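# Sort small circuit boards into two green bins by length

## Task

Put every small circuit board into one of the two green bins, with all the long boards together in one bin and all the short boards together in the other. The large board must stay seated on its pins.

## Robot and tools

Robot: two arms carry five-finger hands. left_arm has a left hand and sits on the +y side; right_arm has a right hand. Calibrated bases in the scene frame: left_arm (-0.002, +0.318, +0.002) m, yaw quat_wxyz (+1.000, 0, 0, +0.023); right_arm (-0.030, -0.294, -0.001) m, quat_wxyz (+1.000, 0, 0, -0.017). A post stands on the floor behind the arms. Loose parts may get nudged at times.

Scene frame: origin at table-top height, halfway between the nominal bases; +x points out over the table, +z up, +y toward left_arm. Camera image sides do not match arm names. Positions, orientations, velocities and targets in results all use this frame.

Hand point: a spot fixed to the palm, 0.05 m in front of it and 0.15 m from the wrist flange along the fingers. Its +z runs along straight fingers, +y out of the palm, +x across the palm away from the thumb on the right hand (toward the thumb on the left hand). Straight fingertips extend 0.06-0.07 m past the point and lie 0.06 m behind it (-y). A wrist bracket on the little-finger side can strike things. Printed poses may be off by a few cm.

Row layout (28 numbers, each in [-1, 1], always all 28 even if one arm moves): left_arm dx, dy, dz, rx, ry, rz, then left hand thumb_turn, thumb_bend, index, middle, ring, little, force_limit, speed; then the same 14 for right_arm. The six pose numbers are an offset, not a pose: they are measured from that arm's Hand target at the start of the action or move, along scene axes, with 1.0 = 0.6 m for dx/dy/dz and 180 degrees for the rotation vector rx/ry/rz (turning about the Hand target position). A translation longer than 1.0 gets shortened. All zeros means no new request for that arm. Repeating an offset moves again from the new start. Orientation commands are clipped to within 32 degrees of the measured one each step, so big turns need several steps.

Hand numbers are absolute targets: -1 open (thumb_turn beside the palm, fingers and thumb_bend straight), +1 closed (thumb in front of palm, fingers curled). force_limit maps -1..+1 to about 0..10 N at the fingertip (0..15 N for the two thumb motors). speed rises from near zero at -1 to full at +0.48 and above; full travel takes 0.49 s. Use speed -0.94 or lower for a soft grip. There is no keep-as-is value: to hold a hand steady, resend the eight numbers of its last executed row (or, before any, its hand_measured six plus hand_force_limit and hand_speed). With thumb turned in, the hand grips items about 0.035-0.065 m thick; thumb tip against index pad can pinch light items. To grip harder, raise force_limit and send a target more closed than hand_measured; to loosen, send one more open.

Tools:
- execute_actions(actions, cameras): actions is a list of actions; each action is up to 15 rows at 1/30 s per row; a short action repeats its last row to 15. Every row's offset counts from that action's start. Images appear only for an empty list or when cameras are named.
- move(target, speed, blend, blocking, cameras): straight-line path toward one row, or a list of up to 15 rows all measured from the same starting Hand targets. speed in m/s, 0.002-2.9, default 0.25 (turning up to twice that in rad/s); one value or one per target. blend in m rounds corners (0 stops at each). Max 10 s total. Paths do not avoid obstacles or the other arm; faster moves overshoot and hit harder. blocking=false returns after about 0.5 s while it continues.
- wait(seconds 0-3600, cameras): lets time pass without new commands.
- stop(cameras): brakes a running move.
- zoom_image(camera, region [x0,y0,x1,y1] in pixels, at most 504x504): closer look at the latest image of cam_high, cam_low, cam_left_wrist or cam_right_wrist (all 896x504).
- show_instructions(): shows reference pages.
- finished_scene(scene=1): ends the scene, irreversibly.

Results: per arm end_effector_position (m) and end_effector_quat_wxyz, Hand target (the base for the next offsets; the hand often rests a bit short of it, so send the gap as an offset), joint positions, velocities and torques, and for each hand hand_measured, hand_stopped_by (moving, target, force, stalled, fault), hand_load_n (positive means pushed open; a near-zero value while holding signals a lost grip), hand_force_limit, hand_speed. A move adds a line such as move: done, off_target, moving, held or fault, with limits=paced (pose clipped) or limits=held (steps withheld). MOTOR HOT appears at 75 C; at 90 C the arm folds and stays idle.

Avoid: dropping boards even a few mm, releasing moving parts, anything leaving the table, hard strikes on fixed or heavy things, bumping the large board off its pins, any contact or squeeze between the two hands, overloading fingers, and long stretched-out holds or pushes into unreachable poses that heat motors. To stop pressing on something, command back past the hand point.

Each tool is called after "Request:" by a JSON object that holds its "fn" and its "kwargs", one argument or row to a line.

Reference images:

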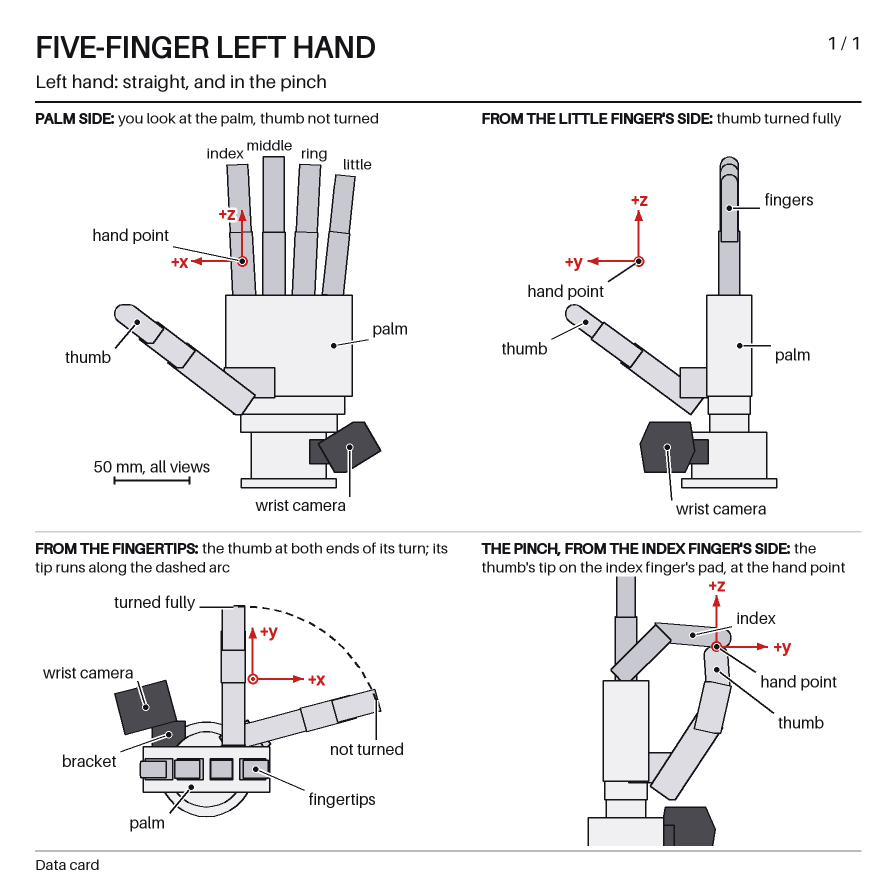

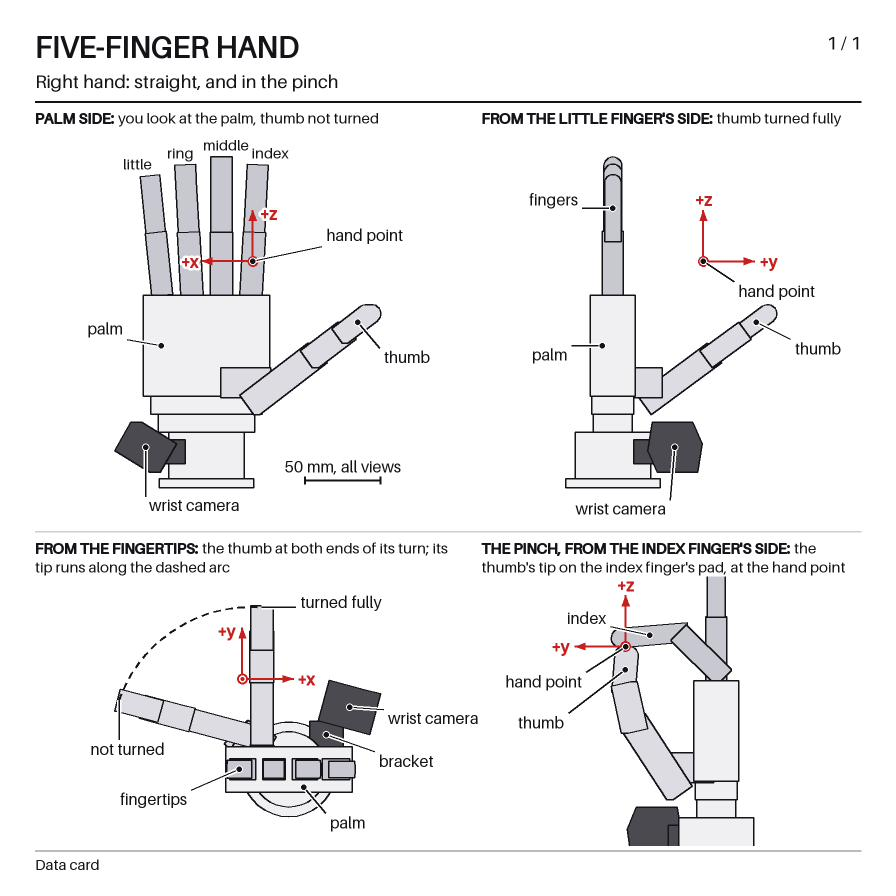

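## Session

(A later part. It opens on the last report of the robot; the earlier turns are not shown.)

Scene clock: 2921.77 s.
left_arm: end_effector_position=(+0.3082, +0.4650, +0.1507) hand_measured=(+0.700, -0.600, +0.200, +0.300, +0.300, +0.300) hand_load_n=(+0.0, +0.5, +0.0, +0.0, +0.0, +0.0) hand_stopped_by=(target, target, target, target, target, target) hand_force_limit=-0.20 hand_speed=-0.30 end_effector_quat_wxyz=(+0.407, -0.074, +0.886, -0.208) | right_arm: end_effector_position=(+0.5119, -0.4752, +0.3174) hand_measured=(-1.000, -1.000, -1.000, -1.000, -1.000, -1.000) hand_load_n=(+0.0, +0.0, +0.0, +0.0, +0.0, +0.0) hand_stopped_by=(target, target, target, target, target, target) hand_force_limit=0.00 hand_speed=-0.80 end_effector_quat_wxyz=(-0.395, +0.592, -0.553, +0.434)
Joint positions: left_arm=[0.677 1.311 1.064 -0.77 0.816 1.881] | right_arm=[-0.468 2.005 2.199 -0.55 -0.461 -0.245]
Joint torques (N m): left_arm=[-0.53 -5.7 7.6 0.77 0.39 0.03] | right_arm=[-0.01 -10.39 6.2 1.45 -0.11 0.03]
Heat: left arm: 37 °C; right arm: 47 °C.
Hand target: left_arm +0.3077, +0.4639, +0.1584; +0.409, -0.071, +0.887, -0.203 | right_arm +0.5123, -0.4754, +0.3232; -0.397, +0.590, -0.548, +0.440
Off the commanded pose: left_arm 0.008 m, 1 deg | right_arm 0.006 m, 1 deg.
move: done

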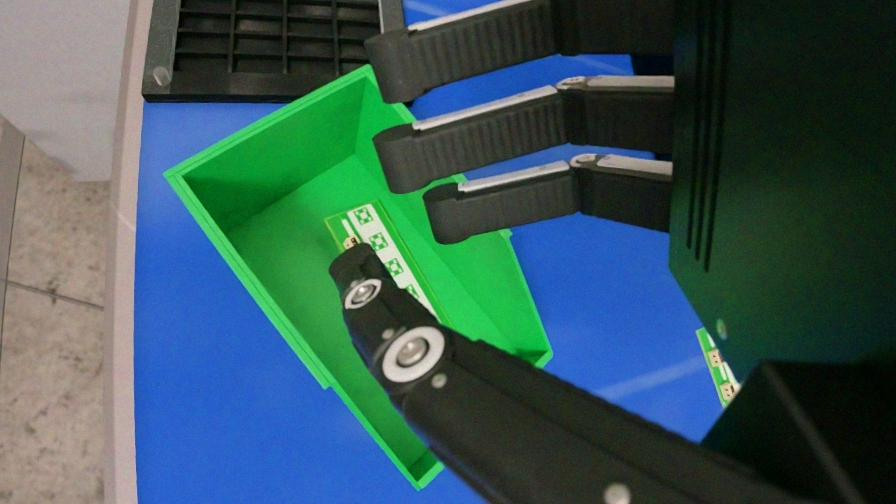

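Request:
{"fn": "move", "kwargs": {
  "target": [-0.1428,-0.3723,-0.0807, -0.0712,0.0325,-0.1371, 0.70,-0.44,0.2,-1,-1,-1,-0.2,-0.2, 0,0,0,0,0,0,-1,-1,-1,-1,-1,-1,0,-0.8],
  "speed": 0.13,
  "cameras": ["cam_left_wrist","cam_high"]
}}

Scene clock: 2966.63 s.
left_arm: end_effector_position=(+0.2246, +0.2411, +0.1158) hand_measured=(+0.700, -0.440, +0.200, -1.000, -1.000, -1.000) hand_load_n=(+0.5, +0.0, +0.0, +0.0, +0.0, +0.0) hand_stopped_by=(target, target, target, target, target, target) hand_force_limit=-0.20 hand_speed=-0.20 end_effector_quat_wxyz=(+0.303, +0.067, +0.871, -0.380) | right_arm: end_effector_position=(+0.5119, -0.4752, +0.3174) hand_measured=(-1.000, -1.000, -1.000, -1.000, -1.000, -1.000) hand_load_n=(+0.0, +0.0, +0.0, +0.0, +0.0, +0.0) hand_stopped_by=(target, target, target, target, target, target) hand_force_limit=0.00 hand_speed=-0.80 end_effector_quat_wxyz=(-0.395, +0.592, -0.553, +0.434)
Joint positions: left_arm=[0.097 0.847 0.669 -0.779 0.869 1.574] | right_arm=[-0.468 2.005 2.199 -0.55 -0.461 -0.245]
Joint torques (N m): left_arm=[-0.7 -1.4 4.56 1.09 0.39 -0.05] | right_arm=[-0.01 -10.43 6.27 1.45 -0.09 0.01]
Heat: left arm: 35 °C; right arm: 47 °C.
Hand target: left_arm +0.2220, +0.2405, +0.1099; +0.300, +0.064, +0.873, -0.379 | right_arm +0.5123, -0.4754, +0.3232; -0.397, +0.590, -0.548, +0.440
Off the commanded pose: left_arm 0.006 m, 0 deg | right_arm 0.006 m, 1 deg.
move: done
Images, in order (width x height): cam_high 896x504, cam_left_wrist 896x504.

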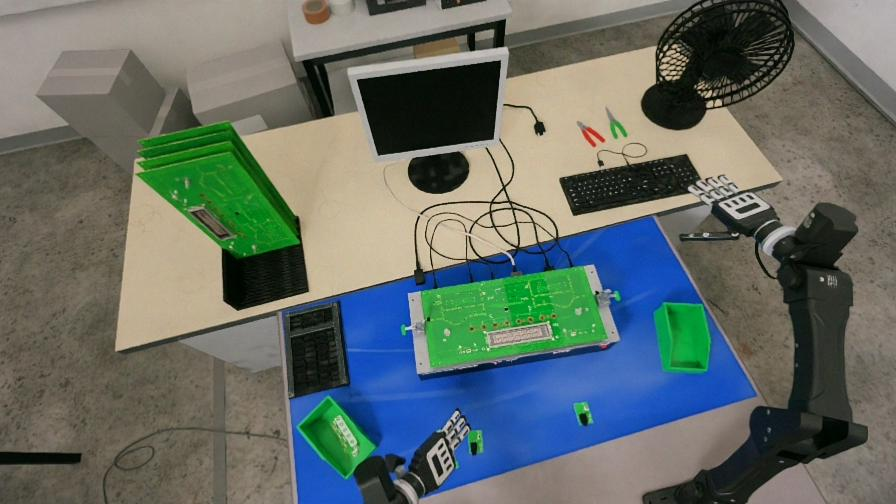

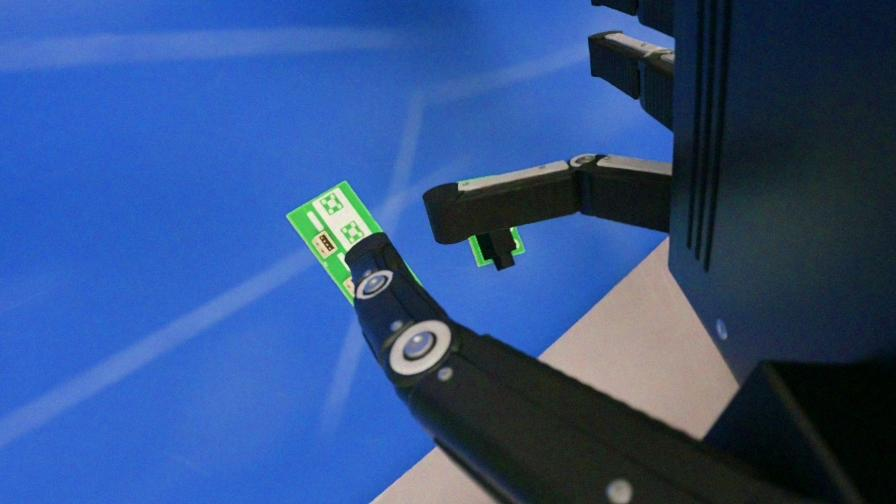

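Request:
{"fn": "move", "kwargs": {
  "target": [-0.0025,-0.0088,-0.1315, 0,0,0, 0.70,-0.44,0.2,-1,-1,-1,-0.2,-0.2, 0,0,0,0,0,0,-1,-1,-1,-1,-1,-1,0,-0.8],
  "speed": 0.08,
  "cameras": ["cam_left_wrist"]
}}

Request:
{"fn": "zoom_image", "kwargs": {
  "camera": "cam_left_wrist",
  "region": [310, 160, 510, 350]
}}

Scene clock: 2989.43 s.
left_arm: end_effector_position=(+0.2256, +0.2362, +0.0411) hand_measured=(+0.700, -0.440, +0.200, -1.000, -1.000, -1.000) hand_load_n=(+0.0, +0.5, +0.0, +0.0, +0.0, -0.5) hand_stopped_by=(target, target, target, target, target, target) hand_force_limit=-0.20 hand_speed=-0.20 end_effector_quat_wxyz=(+0.311, +0.071, +0.869, -0.378) | right_arm: end_effector_position=(+0.5119, -0.4752, +0.3174) hand_measured=(-1.000, -1.000, -1.000, -1.000, -1.000, -1.000) hand_load_n=(+0.0, +0.0, +0.0, +0.0, +0.0, +0.0) hand_stopped_by=(target, target, target, target, target, target) hand_force_limit=0.00 hand_speed=-0.80 end_effector_quat_wxyz=(-0.395, +0.592, -0.553, +0.434)
Joint positions: left_arm=[0.061 0.855 0.357 -0.404 0.847 1.528] | right_arm=[-0.468 2.005 2.199 -0.55 -0.461 -0.245]
Joint torques (N m): left_arm=[-0.65 0.29 4.44 1.13 0.37 -0.07] | right_arm=[0.03 -10.44 6.32 1.47 -0.11 0.03]
Heat: left arm: 36 °C; right arm: 47 °C.
Hand target: left_arm +0.2206, +0.2352, +0.0310; +0.300, +0.064, +0.873, -0.379 | right_arm +0.5123, -0.4754, +0.3232; -0.397, +0.590, -0.548, +0.440
Off the commanded pose: left_arm 0.011 m, 2 deg | right_arm 0.006 m, 1 deg.
move: off_target (left_arm)

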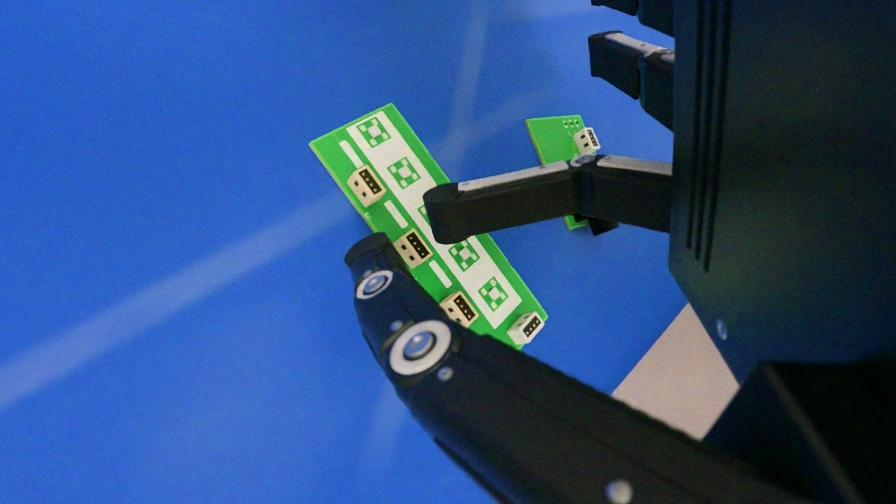

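Scaled by 2.520 from the camera's image (finer frame: 1280x720).

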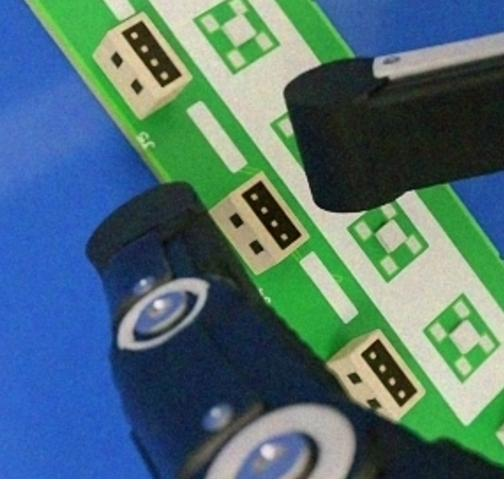

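Request:
{"fn": "move", "kwargs": {
  "target": [-0.0047,-0.0085,-0.022, 0,0,0, 0.70,-0.44,0.2,-1,-1,-1,-0.2,-0.2, 0,0,0,0,0,0,-1,-1,-1,-1,-1,-1,0,-0.8],
  "speed": 0.05,
  "cameras": ["cam_left_wrist"]
}}

Request:
{"fn": "zoom_image", "kwargs": {
  "camera": "cam_left_wrist",
  "region": [310, 150, 510, 340]
}}

Scene clock: 3007.70 s.
left_arm: end_effector_position=(+0.2229, +0.2309, +0.0273) hand_measured=(+0.700, -0.440, +0.200, -1.000, -1.000, -1.000) hand_load_n=(+0.0, +0.0, +0.0, +0.0, +0.0, +0.0) hand_stopped_by=(target, target, target, target, target, target) hand_force_limit=-0.20 hand_speed=-0.20 end_effector_quat_wxyz=(+0.310, +0.070, +0.869, -0.379) | right_arm: end_effector_position=(+0.5119, -0.4752, +0.3174) hand_measured=(-1.000, -1.000, -1.000, -1.000, -1.000, -1.000) hand_load_n=(+0.0, +0.5, +0.0, +0.0, +0.0, +0.0) hand_stopped_by=(target, target, target, target, target, target) hand_force_limit=0.00 hand_speed=-0.80 end_effector_quat_wxyz=(-0.395, +0.592, -0.553, +0.434)
Joint positions: left_arm=[0.024 0.855 0.295 -0.313 0.825 1.486] | right_arm=[-0.468 2.005 2.199 -0.55 -0.461 -0.245]
Joint torques (N m): left_arm=[-0.68 0.18 4.44 1.17 0.35 -0.03] | right_arm=[-0.01 -10.44 6.31 1.46 -0.09 0.01]
Heat: left arm: 37 °C; right arm: 47 °C.
Hand target: left_arm +0.2178, +0.2301, +0.0179; +0.300, +0.064, +0.873, -0.379 | right_arm +0.5123, -0.4754, +0.3232; -0.397, +0.590, -0.548, +0.440
Off the commanded pose: left_arm 0.011 m, 1 deg | right_arm 0.006 m, 1 deg.
move: off_target (left_arm)

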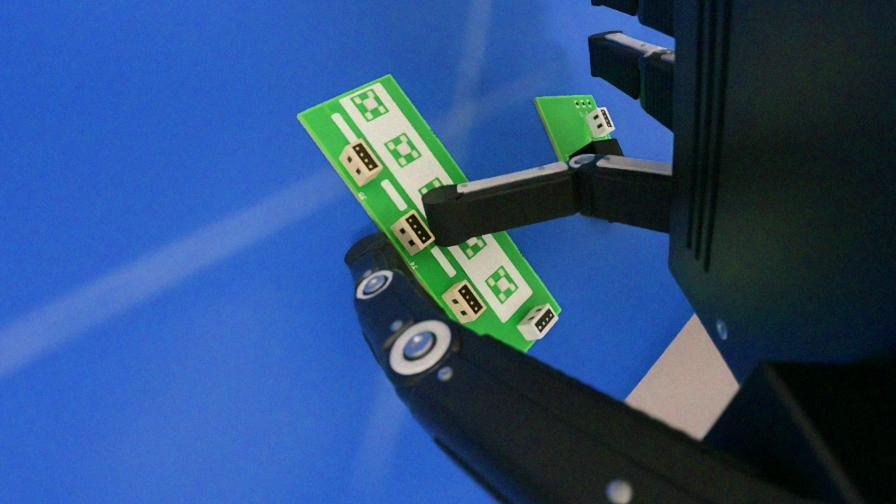

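Scaled by 2.520 from the camera's image (finer frame: 1280x720).

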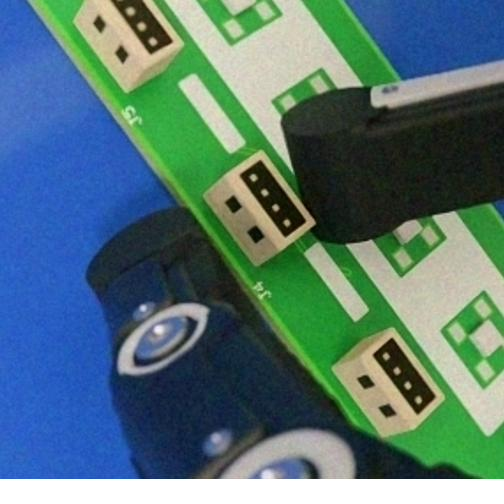

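Request:
{"fn": "move", "kwargs": {
  "target": [0.0, 0, -0.005, 0,0,0, 0.70,-0.44,0.2,-1,-1,-1,-0.2,-0.2, 0,0,0,0,0,0,-1,-1,-1,-1,-1,-1,0,-0.8],
  "speed": 0.04,
  "cameras": ["cam_left_wrist"]
}}

Request:
{"fn": "zoom_image", "kwargs": {
  "camera": "cam_left_wrist",
  "region": [310, 150, 510, 340]
}}

Scene clock: 3035.00 s.
left_arm: end_effector_position=(+0.2232, +0.2309, +0.0257) hand_measured=(+0.700, -0.440, +0.200, -1.000, -1.000, -1.000) hand_load_n=(+0.0, +0.0, +0.0, +0.0, +0.0, +0.0) hand_stopped_by=(target, target, target, target, target, target) hand_force_limit=-0.20 hand_speed=-0.20 end_effector_quat_wxyz=(+0.312, +0.071, +0.868, -0.379) | right_arm: end_effector_position=(+0.5119, -0.4752, +0.3174) hand_measured=(-1.000, -1.000, -1.000, -1.000, -1.000, -1.000) hand_load_n=(+0.0, +0.0, +0.0, +0.0, +0.0, +0.0) hand_stopped_by=(target, target, target, target, target, target) hand_force_limit=0.00 hand_speed=-0.80 end_effector_quat_wxyz=(-0.395, +0.592, -0.553, +0.434)
Joint positions: left_arm=[0.024 0.855 0.285 -0.298 0.824 1.485] | right_arm=[-0.468 2.005 2.199 -0.55 -0.461 -0.245]
Joint torques (N m): left_arm=[-0.64 0.79 4.42 1.22 0.34 -0.02] | right_arm=[-0.01 -10.37 6.32 1.46 -0.11 0.01]
Heat: left arm: 38 °C; right arm: 47 °C.
Hand target: left_arm +0.2178, +0.2301, +0.0149; +0.300, +0.064, +0.873, -0.379 | right_arm +0.5123, -0.4754, +0.3232; -0.397, +0.590, -0.548, +0.440
Off the commanded pose: left_arm 0.012 m, 2 deg | right_arm 0.006 m, 1 deg.
move: off_target (left_arm)

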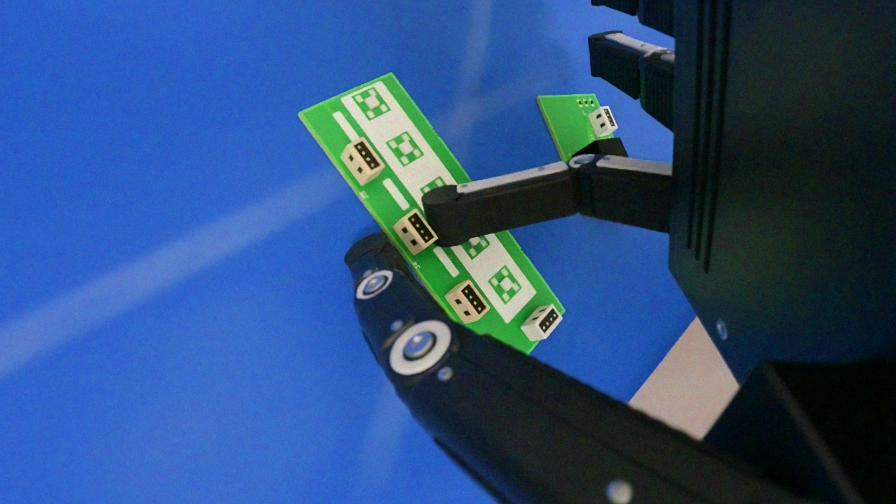

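Scaled by 2.520 from the camera's image (finer frame: 1280x720).

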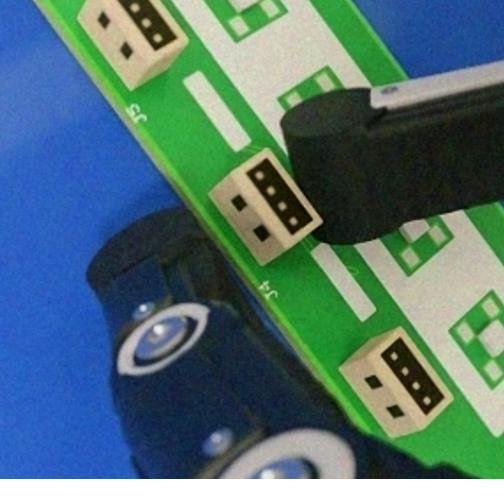

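Request:
{"fn": "move", "kwargs": {
  "target": [0.0, 0, 0.001, 0,0,0, 0.71,-0.3,0.2,-1,-1,-1,-0.5,-0.85, 0,0,0,0,0,0,-1,-1,-1,-1,-1,-1,0,-0.8],
  "cameras": ["cam_left_wrist"]
}}

Request:
{"fn": "zoom_image", "kwargs": {
  "camera": "cam_left_wrist",
  "region": [310, 150, 510, 340]
}}

Scene clock: 3073.03 s.
left_arm: end_effector_position=(+0.2232, +0.2309, +0.0257) hand_measured=(+0.710, -0.300, +0.200, -1.000, -1.000, -1.000) hand_load_n=(+0.0, +0.0, +0.0, +0.0, +0.0, +0.0) hand_stopped_by=(target, target, target, target, target, target) hand_force_limit=-0.50 hand_speed=-0.85 end_effector_quat_wxyz=(+0.312, +0.070, +0.868, -0.379) | right_arm: end_effector_position=(+0.5119, -0.4752, +0.3174) hand_measured=(-1.000, -1.000, -1.000, -1.000, -1.000, -1.000) hand_load_n=(-0.5, +0.0, +0.0, +0.0, +0.0, +0.0) hand_stopped_by=(target, target, target, target, target, target) hand_force_limit=0.00 hand_speed=-0.80 end_effector_quat_wxyz=(-0.395, +0.592, -0.553, +0.434)
Joint positions: left_arm=[0.024 0.855 0.285 -0.298 0.824 1.484] | right_arm=[-0.468 2.005 2.199 -0.55 -0.461 -0.245]
Joint torques (N m): left_arm=[-0.68 0.72 4.56 1.19 0.34 -0.04] | right_arm=[0.01 -10.4 6.28 1.45 -0.1 0.03]
Heat: left arm: 37 °C; right arm: 47 °C.
Hand target: left_arm +0.2178, +0.2301, +0.0155; +0.300, +0.064, +0.873, -0.379 | right_arm +0.5123, -0.4754, +0.3232; -0.397, +0.590, -0.548, +0.440
Off the commanded pose: left_arm 0.012 m, 2 deg | right_arm 0.006 m, 1 deg.
move: off_target (left_arm)

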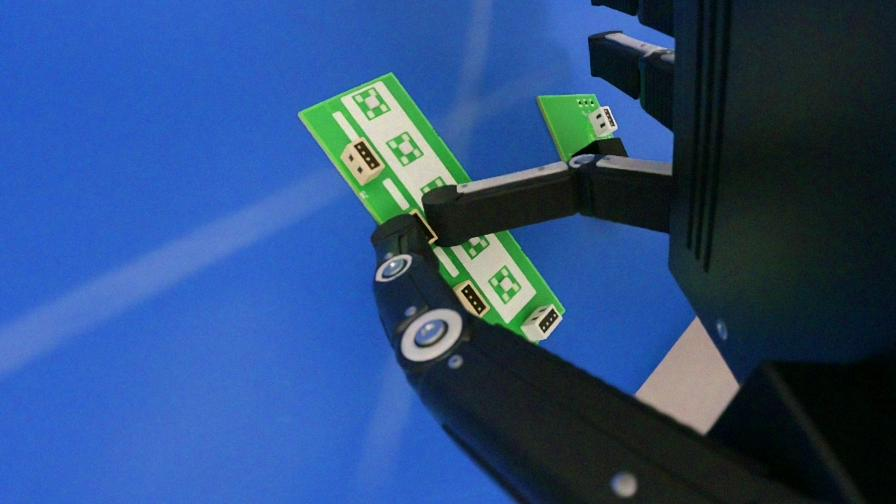

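Scaled by 2.520 from the camera's image (finer frame: 1280x720).

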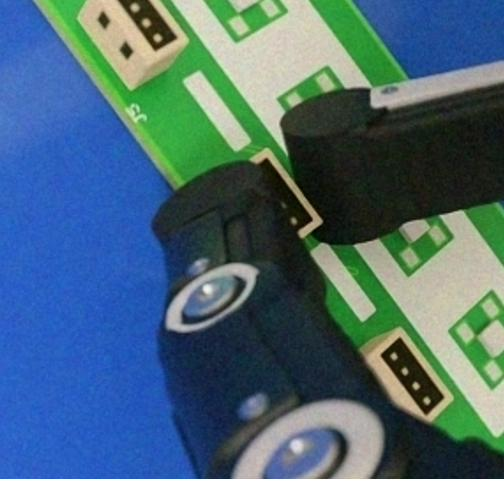

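Request:
{"fn": "move", "kwargs": {
  "target": [0.0, 0, 0.0, 0,0,0, 0.71,-0.2,0.2,-1,-1,-1,-0.55,-0.9, 0,0,0,0,0,0,-1,-1,-1,-1,-1,-1,0,-0.8],
  "cameras": ["cam_left_wrist"]
}}

Request:
{"fn": "zoom_image", "kwargs": {
  "camera": "cam_left_wrist",
  "region": [310, 150, 510, 340]
}}

Scene clock: 3082.70 s.
left_arm: end_effector_position=(+0.2232, +0.2309, +0.0257) hand_measured=(+0.710, -0.200, +0.200, -1.000, -1.000, -1.000) hand_load_n=(+0.0, +0.5, +0.0, -0.5, +0.0, +0.0) hand_stopped_by=(target, target, target, target, target, target) hand_force_limit=-0.55 hand_speed=-0.90 end_effector_quat_wxyz=(+0.312, +0.070, +0.868, -0.379) | right_arm: end_effector_position=(+0.5119, -0.4752, +0.3174) hand_measured=(-1.000, -1.000, -1.000, -1.000, -1.000, -1.000) hand_load_n=(-0.5, +0.0, +0.0, +0.0, +0.0, +0.0) hand_stopped_by=(target, target, target, target, target, target) hand_force_limit=0.00 hand_speed=-0.80 end_effector_quat_wxyz=(-0.395, +0.592, -0.553, +0.434)
Joint positions: left_arm=[0.024 0.855 0.285 -0.298 0.824 1.484] | right_arm=[-0.468 2.005 2.199 -0.55 -0.461 -0.245]
Joint torques (N m): left_arm=[-0.65 0.72 4.56 1.17 0.35 -0.05] | right_arm=[0.02 -10.47 6.24 1.45 -0.08 0.03]
Heat: left arm: 37 °C; right arm: 47 °C.
Hand target: left_arm +0.2178, +0.2301, +0.0155; +0.300, +0.064, +0.873, -0.379 | right_arm +0.5123, -0.4754, +0.3232; -0.397, +0.590, -0.548, +0.440
Off the commanded pose: left_arm 0.012 m, 2 deg | right_arm 0.006 m, 1 deg.
move: done

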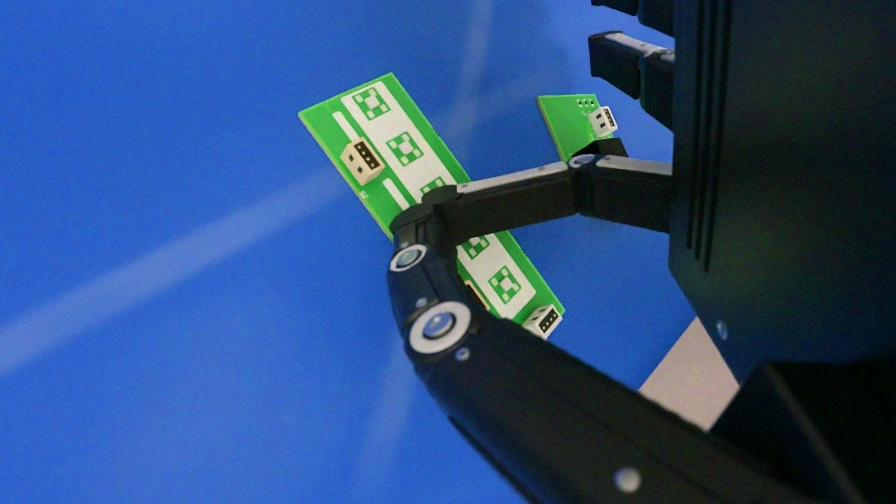

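Scaled by 2.520 from the camera's image (finer frame: 1280x720).

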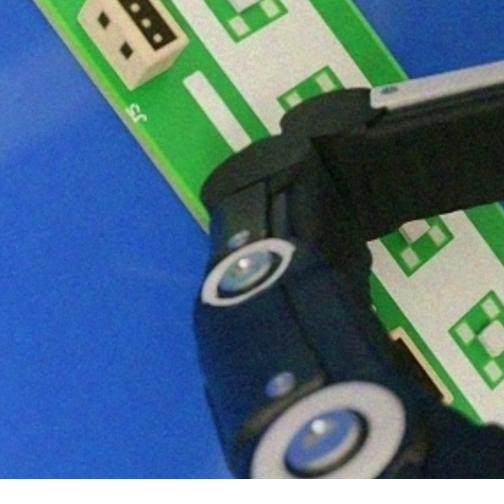

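Request:
{"fn": "move", "kwargs": {
  "target": [0.0, 0, 0.0, 0,0,0, 0.71,-0.12,0.2,-1,-1,-1,-0.55,-0.92, 0,0,0,0,0,0,-1,-1,-1,-1,-1,-1,0,-0.8],
  "cameras": ["cam_left_wrist"]
}}

Request:
{"fn": "zoom_image", "kwargs": {
  "camera": "cam_left_wrist",
  "region": [310, 150, 510, 340]
}}

Scene clock: 3097.33 s.
left_arm: end_effector_position=(+0.2232, +0.2309, +0.0257) hand_measured=(+0.710, -0.120, +0.200, -1.000, -1.000, -1.000) hand_load_n=(+0.0, +0.0, +0.0, -0.5, +0.0, +0.0) hand_stopped_by=(target, target, target, target, target, target) hand_force_limit=-0.55 hand_speed=-0.92 end_effector_quat_wxyz=(+0.312, +0.070, +0.868, -0.379) | right_arm: end_effector_position=(+0.5119, -0.4752, +0.3174) hand_measured=(-1.000, -1.000, -1.000, -1.000, -1.000, -1.000) hand_load_n=(+0.0, +0.0, +0.0, +0.0, +0.0, +0.0) hand_stopped_by=(target, target, target, target, target, target) hand_force_limit=0.00 hand_speed=-0.80 end_effector_quat_wxyz=(-0.395, +0.592, -0.553, +0.434)
Joint positions: left_arm=[0.024 0.855 0.285 -0.298 0.824 1.484] | right_arm=[-0.468 2.005 2.199 -0.55 -0.461 -0.245]
Joint torques (N m): left_arm=[-0.68 0.75 4.53 1.18 0.34 -0.04] | right_arm=[0.01 -10.47 6.3 1.45 -0.1 0.03]
Heat: left arm: 37 °C; right arm: 47 °C.
Hand target: left_arm +0.2178, +0.2301, +0.0155; +0.300, +0.064, +0.873, -0.379 | right_arm +0.5123, -0.4754, +0.3232; -0.397, +0.590, -0.548, +0.440
Off the commanded pose: left_arm 0.012 m, 2 deg | right_arm 0.006 m, 1 deg.
move: done

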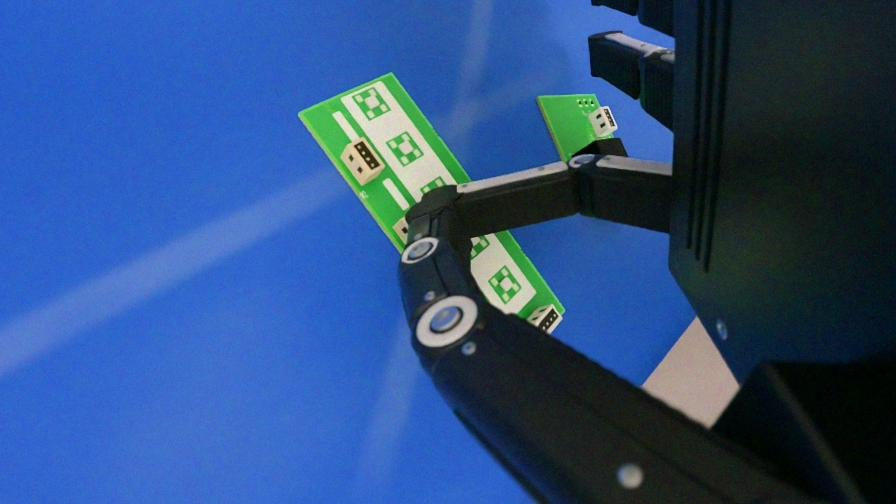

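Scaled by 2.520 from the camera's image (finer frame: 1280x720).

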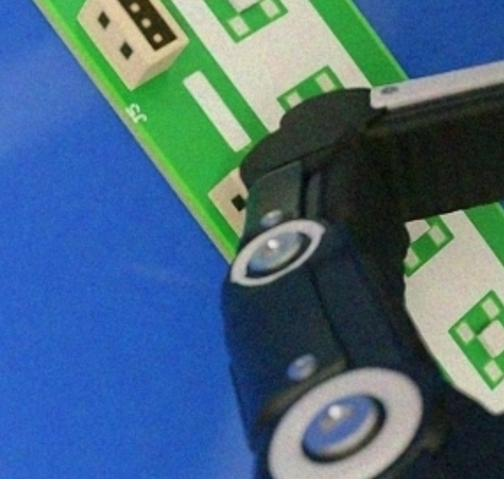

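Request:
{"fn": "move", "kwargs": {
  "target": [
    [0.0, 0, 0.0, 0,0,0, 0.70,-0.44,0.2,-1,-1,-1,-0.3,-0.2, 0,0,0,0,0,0,-1,-1,-1,-1,-1,-1,0,-0.8],
    [0.0, 0, -0.008, 0,0,0, 0.70,-0.44,0.2,-1,-1,-1,-0.3,-0.2, 0,0,0,0,0,0,-1,-1,-1,-1,-1,-1,0,-0.8]
  ],
  "speed": 0.04,
  "cameras": ["cam_left_wrist"]
}}

Request:
{"fn": "zoom_image", "kwargs": {
  "camera": "cam_left_wrist",
  "region": [310, 150, 510, 340]
}}

Scene clock: 3117.00 s.
left_arm: end_effector_position=(+0.2251, +0.2300, +0.0243) hand_measured=(+0.700, -0.440, +0.200, -1.000, -1.000, -1.000) hand_load_n=(+0.0, +0.0, -2.5, +0.0, +0.0, +0.0) hand_stopped_by=(target, target, target, target, target, target) hand_force_limit=-0.30 hand_speed=-0.20 end_effector_quat_wxyz=(+0.315, +0.073, +0.866, -0.381) | right_arm: end_effector_position=(+0.5119, -0.4752, +0.3174) hand_measured=(-1.000, -1.000, -1.000, -1.000, -1.000, -1.000) hand_load_n=(+0.0, +0.0, -0.5, +0.0, +0.0, +0.0) hand_stopped_by=(target, target, target, target, target, target) hand_force_limit=0.00 hand_speed=-0.80 end_effector_quat_wxyz=(-0.395, +0.592, -0.553, +0.434)
Joint positions: left_arm=[0.024 0.866 0.276 -0.268 0.83 1.483] | right_arm=[-0.468 2.005 2.199 -0.55 -0.461 -0.245]
Joint torques (N m): left_arm=[-0.57 0.62 4.07 1.16 0.29 -0.02] | right_arm=[0.03 -10.41 6.3 1.47 -0.11 0.02]
Heat: left arm: 37 °C; right arm: 47 °C.
Hand target: left_arm +0.2177, +0.2301, +0.0106; +0.300, +0.064, +0.873, -0.379 | right_arm +0.5123, -0.4754, +0.3232; -0.397, +0.590, -0.548, +0.440
Off the commanded pose: left_arm 0.015 m, 2 deg | right_arm 0.006 m, 1 deg.
move: off_target (left_arm)

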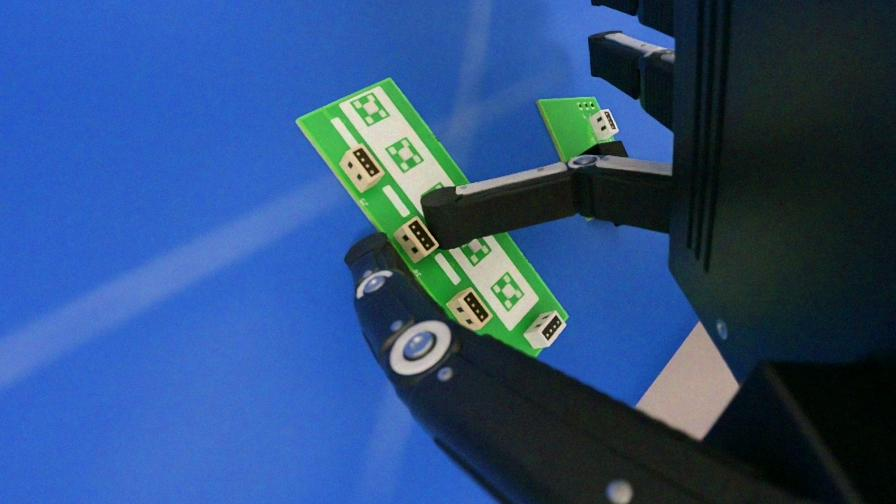

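Scaled by 2.520 from the camera's image (finer frame: 1280x720).

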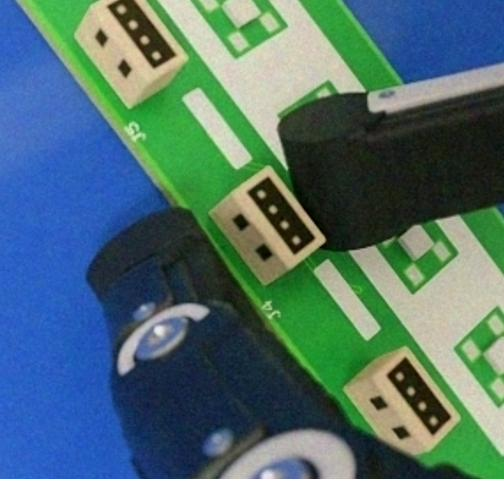

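Request:
{"fn": "move", "kwargs": {
  "target": [0.0, 0, 0.0, 0,0,0, 0.70,-0.26,0.2,-1,-1,-1,-0.55,-0.88, 0,0,0,0,0,0,-1,-1,-1,-1,-1,-1,0,-0.8],
  "cameras": ["cam_left_wrist"]
}}

Request:
{"fn": "zoom_image", "kwargs": {
  "camera": "cam_left_wrist",
  "region": [310, 150, 510, 340]
}}

Scene clock: 3127.93 s.
left_arm: end_effector_position=(+0.2252, +0.2300, +0.0243) hand_measured=(+0.700, -0.292, +0.200, -1.000, -1.000, -1.000) hand_load_n=(+0.5, +3.0, -1.5, +0.0, +0.0, +0.0) hand_stopped_by=(target, force, target, target, target, target) hand_force_limit=-0.55 hand_speed=-0.88 end_effector_quat_wxyz=(+0.315, +0.072, +0.866, -0.381) | right_arm: end_effector_position=(+0.5119, -0.4752, +0.3174) hand_measured=(-1.000, -1.000, -1.000, -1.000, -1.000, -1.000) hand_load_n=(+0.0, +0.0, +0.0, +0.0, +0.0, +0.0) hand_stopped_by=(target, target, target, target, target, target) hand_force_limit=0.00 hand_speed=-0.80 end_effector_quat_wxyz=(-0.395, +0.592, -0.553, +0.434)
Joint positions: left_arm=[0.024 0.867 0.276 -0.268 0.83 1.483] | right_arm=[-0.468 2.005 2.199 -0.55 -0.461 -0.245]
Joint torques (N m): left_arm=[-0.61 0.66 4.04 1.16 0.29 -0.01] | right_arm=[-0.03 -10.41 6.32 1.45 -0.1 0.02]
Heat: left arm: 37 °C; right arm: 47 °C.
Hand target: left_arm +0.2177, +0.2301, +0.0106; +0.300, +0.064, +0.873, -0.379 | right_arm +0.5123, -0.4754, +0.3232; -0.397, +0.590, -0.548, +0.440
Off the commanded pose: left_arm 0.016 m, 2 deg | right_arm 0.006 m, 1 deg.
move: done

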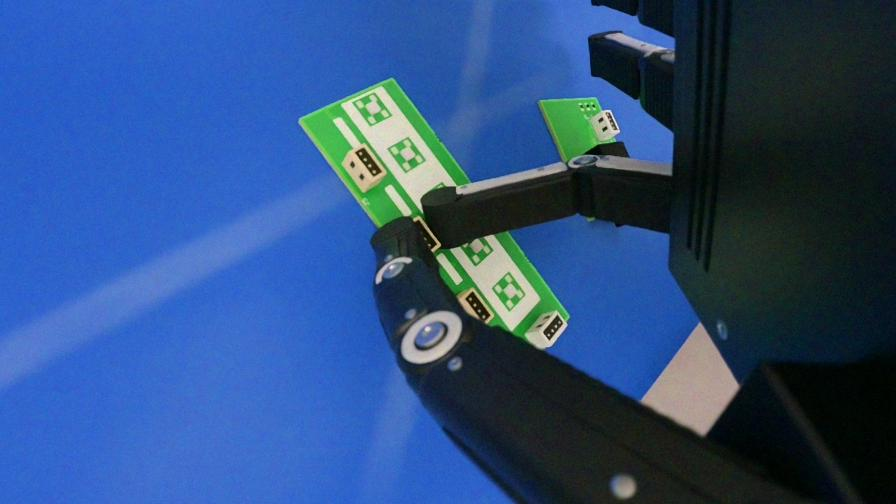

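Scaled by 2.520 from the camera's image (finer frame: 1280x720).

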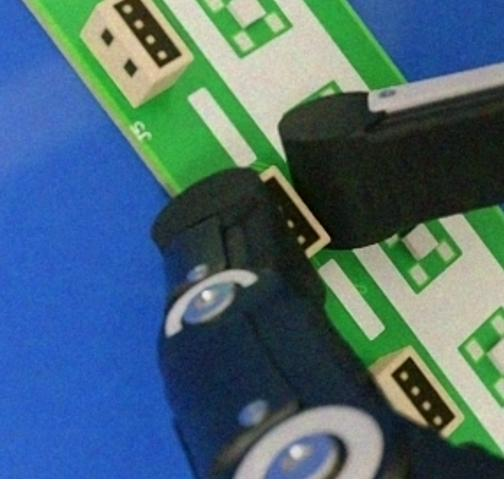

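Thumb contacts as before. Now squeeze with the index.

Request:
{"fn": "move", "kwargs": {
  "target": [0.0, 0, 0.0, 0,0,0, 0.70,-0.26,0.34,-1,-1,-1,-0.2,-0.85, 0,0,0,0,0,0,-1,-1,-1,-1,-1,-1,0,-0.8],
  "cameras": ["cam_left_wrist"]
}}

Scene clock: 3133.77 s.
left_arm: end_effector_position=(+0.2254, +0.2300, +0.0244) hand_measured=(+0.700, -0.292, +0.268, -1.000, -1.000, -1.000) hand_load_n=(+0.5, +4.0, +4.0, +0.0, +0.0, +0.0) hand_stopped_by=(target, force, force, target, target, target) hand_force_limit=-0.20 hand_speed=-0.85 end_effector_quat_wxyz=(+0.316, +0.073, +0.866, -0.381) | right_arm: end_effector_position=(+0.5119, -0.4752, +0.3174) hand_measured=(-1.000, -1.000, -1.000, -1.000, -1.000, -1.000) hand_load_n=(-0.5, +0.0, +0.0, +0.0, +0.0, +0.0) hand_stopped_by=(target, target, target, target, target, target) hand_force_limit=0.00 hand_speed=-0.80 end_effector_quat_wxyz=(-0.395, +0.592, -0.553, +0.434)
Joint positions: left_arm=[0.024 0.867 0.276 -0.267 0.83 1.483] | right_arm=[-0.468 2.005 2.199 -0.55 -0.461 -0.245]
Joint torques (N m): left_arm=[-0.64 0.66 4.01 1.15 0.29 0] | right_arm=[-0.01 -10.43 6.37 1.45 -0.1 0.02]
Heat: left arm: 38 °C; right arm: 47 °C.
Hand target: left_arm +0.2177, +0.2301, +0.0106; +0.300, +0.064, +0.873, -0.379 | right_arm +0.5123, -0.4754, +0.3232; -0.397, +0.590, -0.548, +0.440
Off the commanded pose: left_arm 0.016 m, 2 deg | right_arm 0.006 m, 1 deg.
move: done

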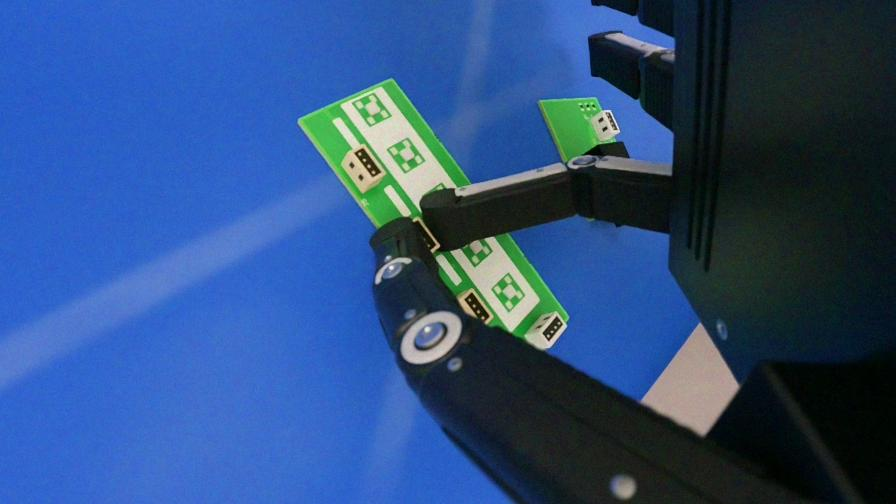

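Request:
{"fn": "move", "kwargs": {
  "target": [0.0, 0, 0.1, 0,0,0, 0.70,-0.26,0.34,-1,-1,-1,-0.2,-0.85, 0,0,0,0,0,0,-1,-1,-1,-1,-1,-1,0,-0.8],
  "speed": 0.04,
  "cameras": ["cam_left_wrist"]
}}

Scene clock: 3141.57 s.
left_arm: end_effector_position=(+0.2173, +0.2300, +0.0649) hand_measured=(+0.700, -0.292, +0.268, -1.000, -1.000, -1.000) hand_load_n=(+0.0, +4.0, +4.0, +0.0, +0.0, +0.0) hand_stopped_by=(target, force, force, target, target, target) hand_force_limit=-0.20 hand_speed=-0.85 end_effector_quat_wxyz=(+0.297, +0.063, +0.873, -0.381) | right_arm: end_effector_position=(+0.5119, -0.4752, +0.3174) hand_measured=(-1.000, -1.000, -1.000, -1.000, -1.000, -1.000) hand_load_n=(-0.5, +0.5, +0.0, +0.0, +0.0, +0.0) hand_stopped_by=(target, target, target, target, target, target) hand_force_limit=0.00 hand_speed=-0.80 end_effector_quat_wxyz=(-0.395, +0.592, -0.553, +0.434)
Joint positions: left_arm=[0.019 0.799 0.447 -0.546 0.821 1.478] | right_arm=[-0.468 2.005 2.199 -0.55 -0.461 -0.245]
Joint torques (N m): left_arm=[-0.36 -1.03 7.68 0.91 0.37 -0.01] | right_arm=[0.02 -10.35 6.32 1.45 -0.1 0.01]
Heat: left arm: 38 °C; right arm: 47 °C.
Hand target: left_arm +0.2177, +0.2301, +0.0707; +0.300, +0.064, +0.873, -0.379 | right_arm +0.5123, -0.4754, +0.3232; -0.397, +0.590, -0.548, +0.440
Off the commanded pose: left_arm 0.006 m, 0 deg | right_arm 0.006 m, 1 deg.
move: done

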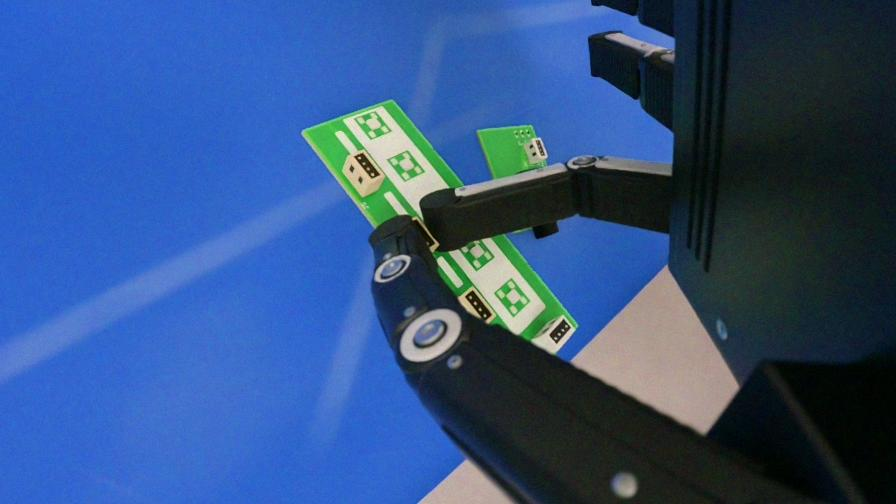

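Request:
{"fn": "move", "kwargs": {
  "target": [
    [0.0, 0.02, 0.13, 0,0,0.02, 0.70,-0.26,0.34,0.3,0.3,0.3,-0.2,-0.85, 0,0,0,0,0,0,-1,-1,-1,-1,-1,-1,0,-0.8],
    [0.15, 0.3972, 0.1572, 0,0,0.1444, 0.70,-0.26,0.34,0.3,0.3,0.3,-0.2,-0.85, 0,0,0,0,0,0,-1,-1,-1,-1,-1,-1,0,-0.8]
  ],
  "speed": 0.13,
  "blend": [0.03,0],
  "cameras": ["cam_left_wrist","cam_high"]
}}

Scene clock: 3167.43 s.
left_arm: end_effector_position=(+0.3034, +0.4631, +0.1656) hand_measured=(+0.700, -0.292, +0.268, +0.300, +0.300, +0.300) hand_load_n=(+0.0, +4.0, +4.0, +0.5, +0.0, +0.0) hand_stopped_by=(target, force, force, target, target, target) hand_force_limit=-0.20 hand_speed=-0.85 end_effector_quat_wxyz=(+0.377, -0.129, +0.867, -0.300) | right_arm: end_effector_position=(+0.5119, -0.4752, +0.3174) hand_measured=(-1.000, -1.000, -1.000, -1.000, -1.000, -1.000) hand_load_n=(-0.5, +0.0, +0.0, +0.0, +0.0, +0.0) hand_stopped_by=(target, target, target, target, target, target) hand_force_limit=0.00 hand_speed=-0.80 end_effector_quat_wxyz=(-0.395, +0.592, -0.553, +0.434)
Joint positions: left_arm=[0.761 1.453 1.257 -1.015 0.961 1.892] | right_arm=[-0.468 2.005 2.199 -0.55 -0.461 -0.245]
Joint torques (N m): left_arm=[0.42 -3.67 7.35 0.76 0.62 -0.05] | right_arm=[-0.01 -10.45 6.3 1.45 -0.08 0.03]
Heat: left arm: 36 °C; right arm: 47 °C.
Hand target: left_arm +0.3078, +0.4684, +0.1650; +0.378, -0.134, +0.865, -0.301 | right_arm +0.5123, -0.4754, +0.3232; -0.397, +0.590, -0.548, +0.440
Off the commanded pose: left_arm 0.007 m, 1 deg | right_arm 0.006 m, 1 deg.
move: done
Images, in order (width x height): cam_high 896x504, cam_left_wrist 896x504.

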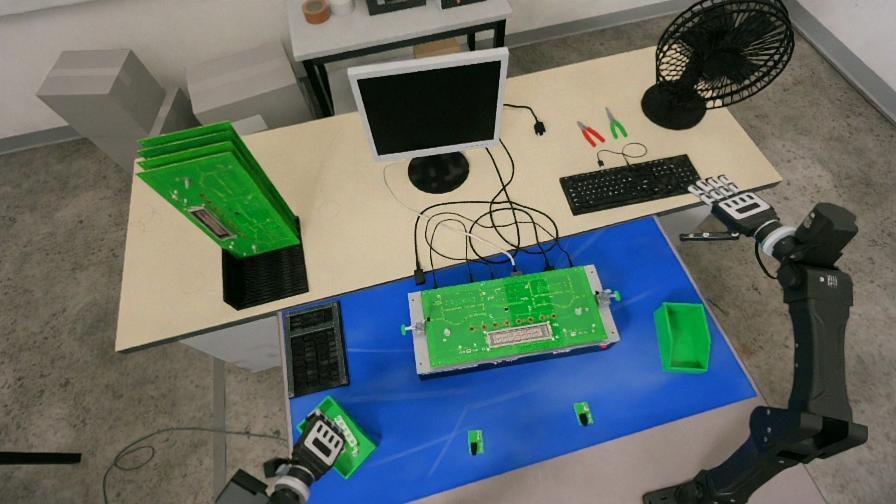

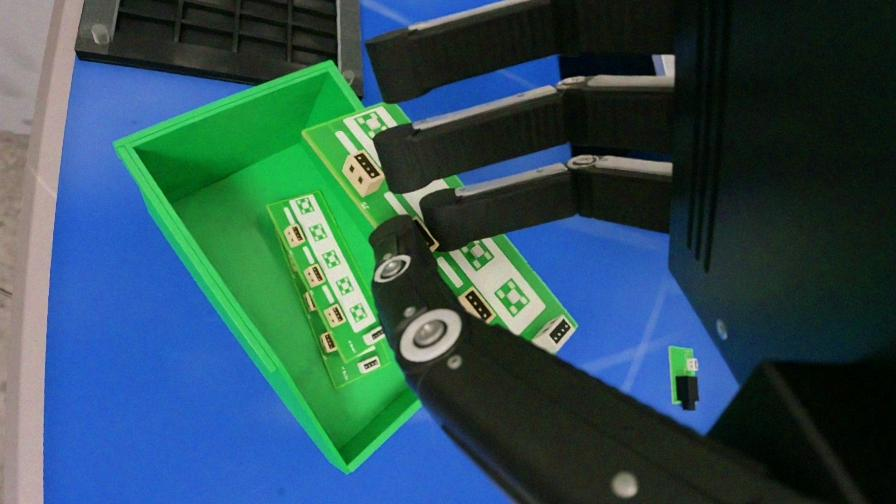

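Request:
{"fn": "move", "kwargs": {
  "target": [
    [-0.005, 0, -0.04, 0.0737,0.0497,0, 0.70,-0.26,0.34,0.5,0.3,0.3,-0.2,-0.85, 0,0,0,0,0,0,-1,-1,-1,-1,-1,-1,0,-0.8],
    [-0.0097, -0.0015, -0.1717, 0.0737,0.0497,0, 0.70,-0.26,0.34,0.5,0.3,0.3,-0.2,-0.85, 0,0,0,0,0,0,-1,-1,-1,-1,-1,-1,0,-0.8]
  ],
  "speed": 0.08,
  "blend": [0.01,0],
  "cameras": ["cam_left_wrist"]
}}

Scene clock: 3215.67 s.
left_arm: end_effector_position=(+0.3053, +0.4703, +0.0717) hand_measured=(+0.700, -0.292, +0.268, +0.500, +0.300, +0.300) hand_load_n=(+0.0, +4.0, +3.5, +0.0, +0.0, +0.0) hand_stopped_by=(target, force, force, target, target, target) hand_force_limit=-0.20 hand_speed=-0.85 end_effector_quat_wxyz=(+0.331, -0.106, +0.919, -0.186) | right_arm: end_effector_position=(+0.5119, -0.4752, +0.3174) hand_measured=(-1.000, -1.000, -1.000, -1.000, -1.000, -1.000) hand_load_n=(+0.0, +0.0, +0.0, +0.0, +0.0, +0.0) hand_stopped_by=(target, target, target, target, target, target) hand_force_limit=0.00 hand_speed=-0.80 end_effector_quat_wxyz=(-0.395, +0.592, -0.553, +0.434)
Joint positions: left_arm=[0.604 1.442 0.946 -0.615 0.653 1.831] | right_arm=[-0.468 2.005 2.199 -0.55 -0.461 -0.245]
Joint torques (N m): left_arm=[-0.4 -4.85 4.38 0.96 0.31 -0.05] | right_arm=[0.05 -10.5 6.27 1.46 -0.09 0.02]
Heat: left arm: 35 °C; right arm: 47 °C.
Hand target: left_arm +0.3020, +0.4675, +0.0621; +0.322, -0.112, +0.921, -0.188 | right_arm +0.5123, -0.4754, +0.3232; -0.397, +0.590, -0.548, +0.440
Off the commanded pose: left_arm 0.011 m, 1 deg | right_arm 0.006 m, 1 deg.
move: off_target (left_arm)

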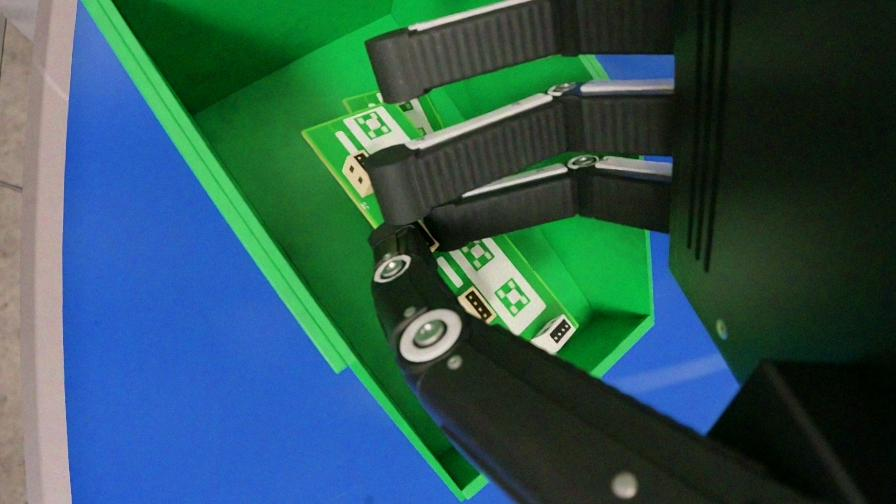

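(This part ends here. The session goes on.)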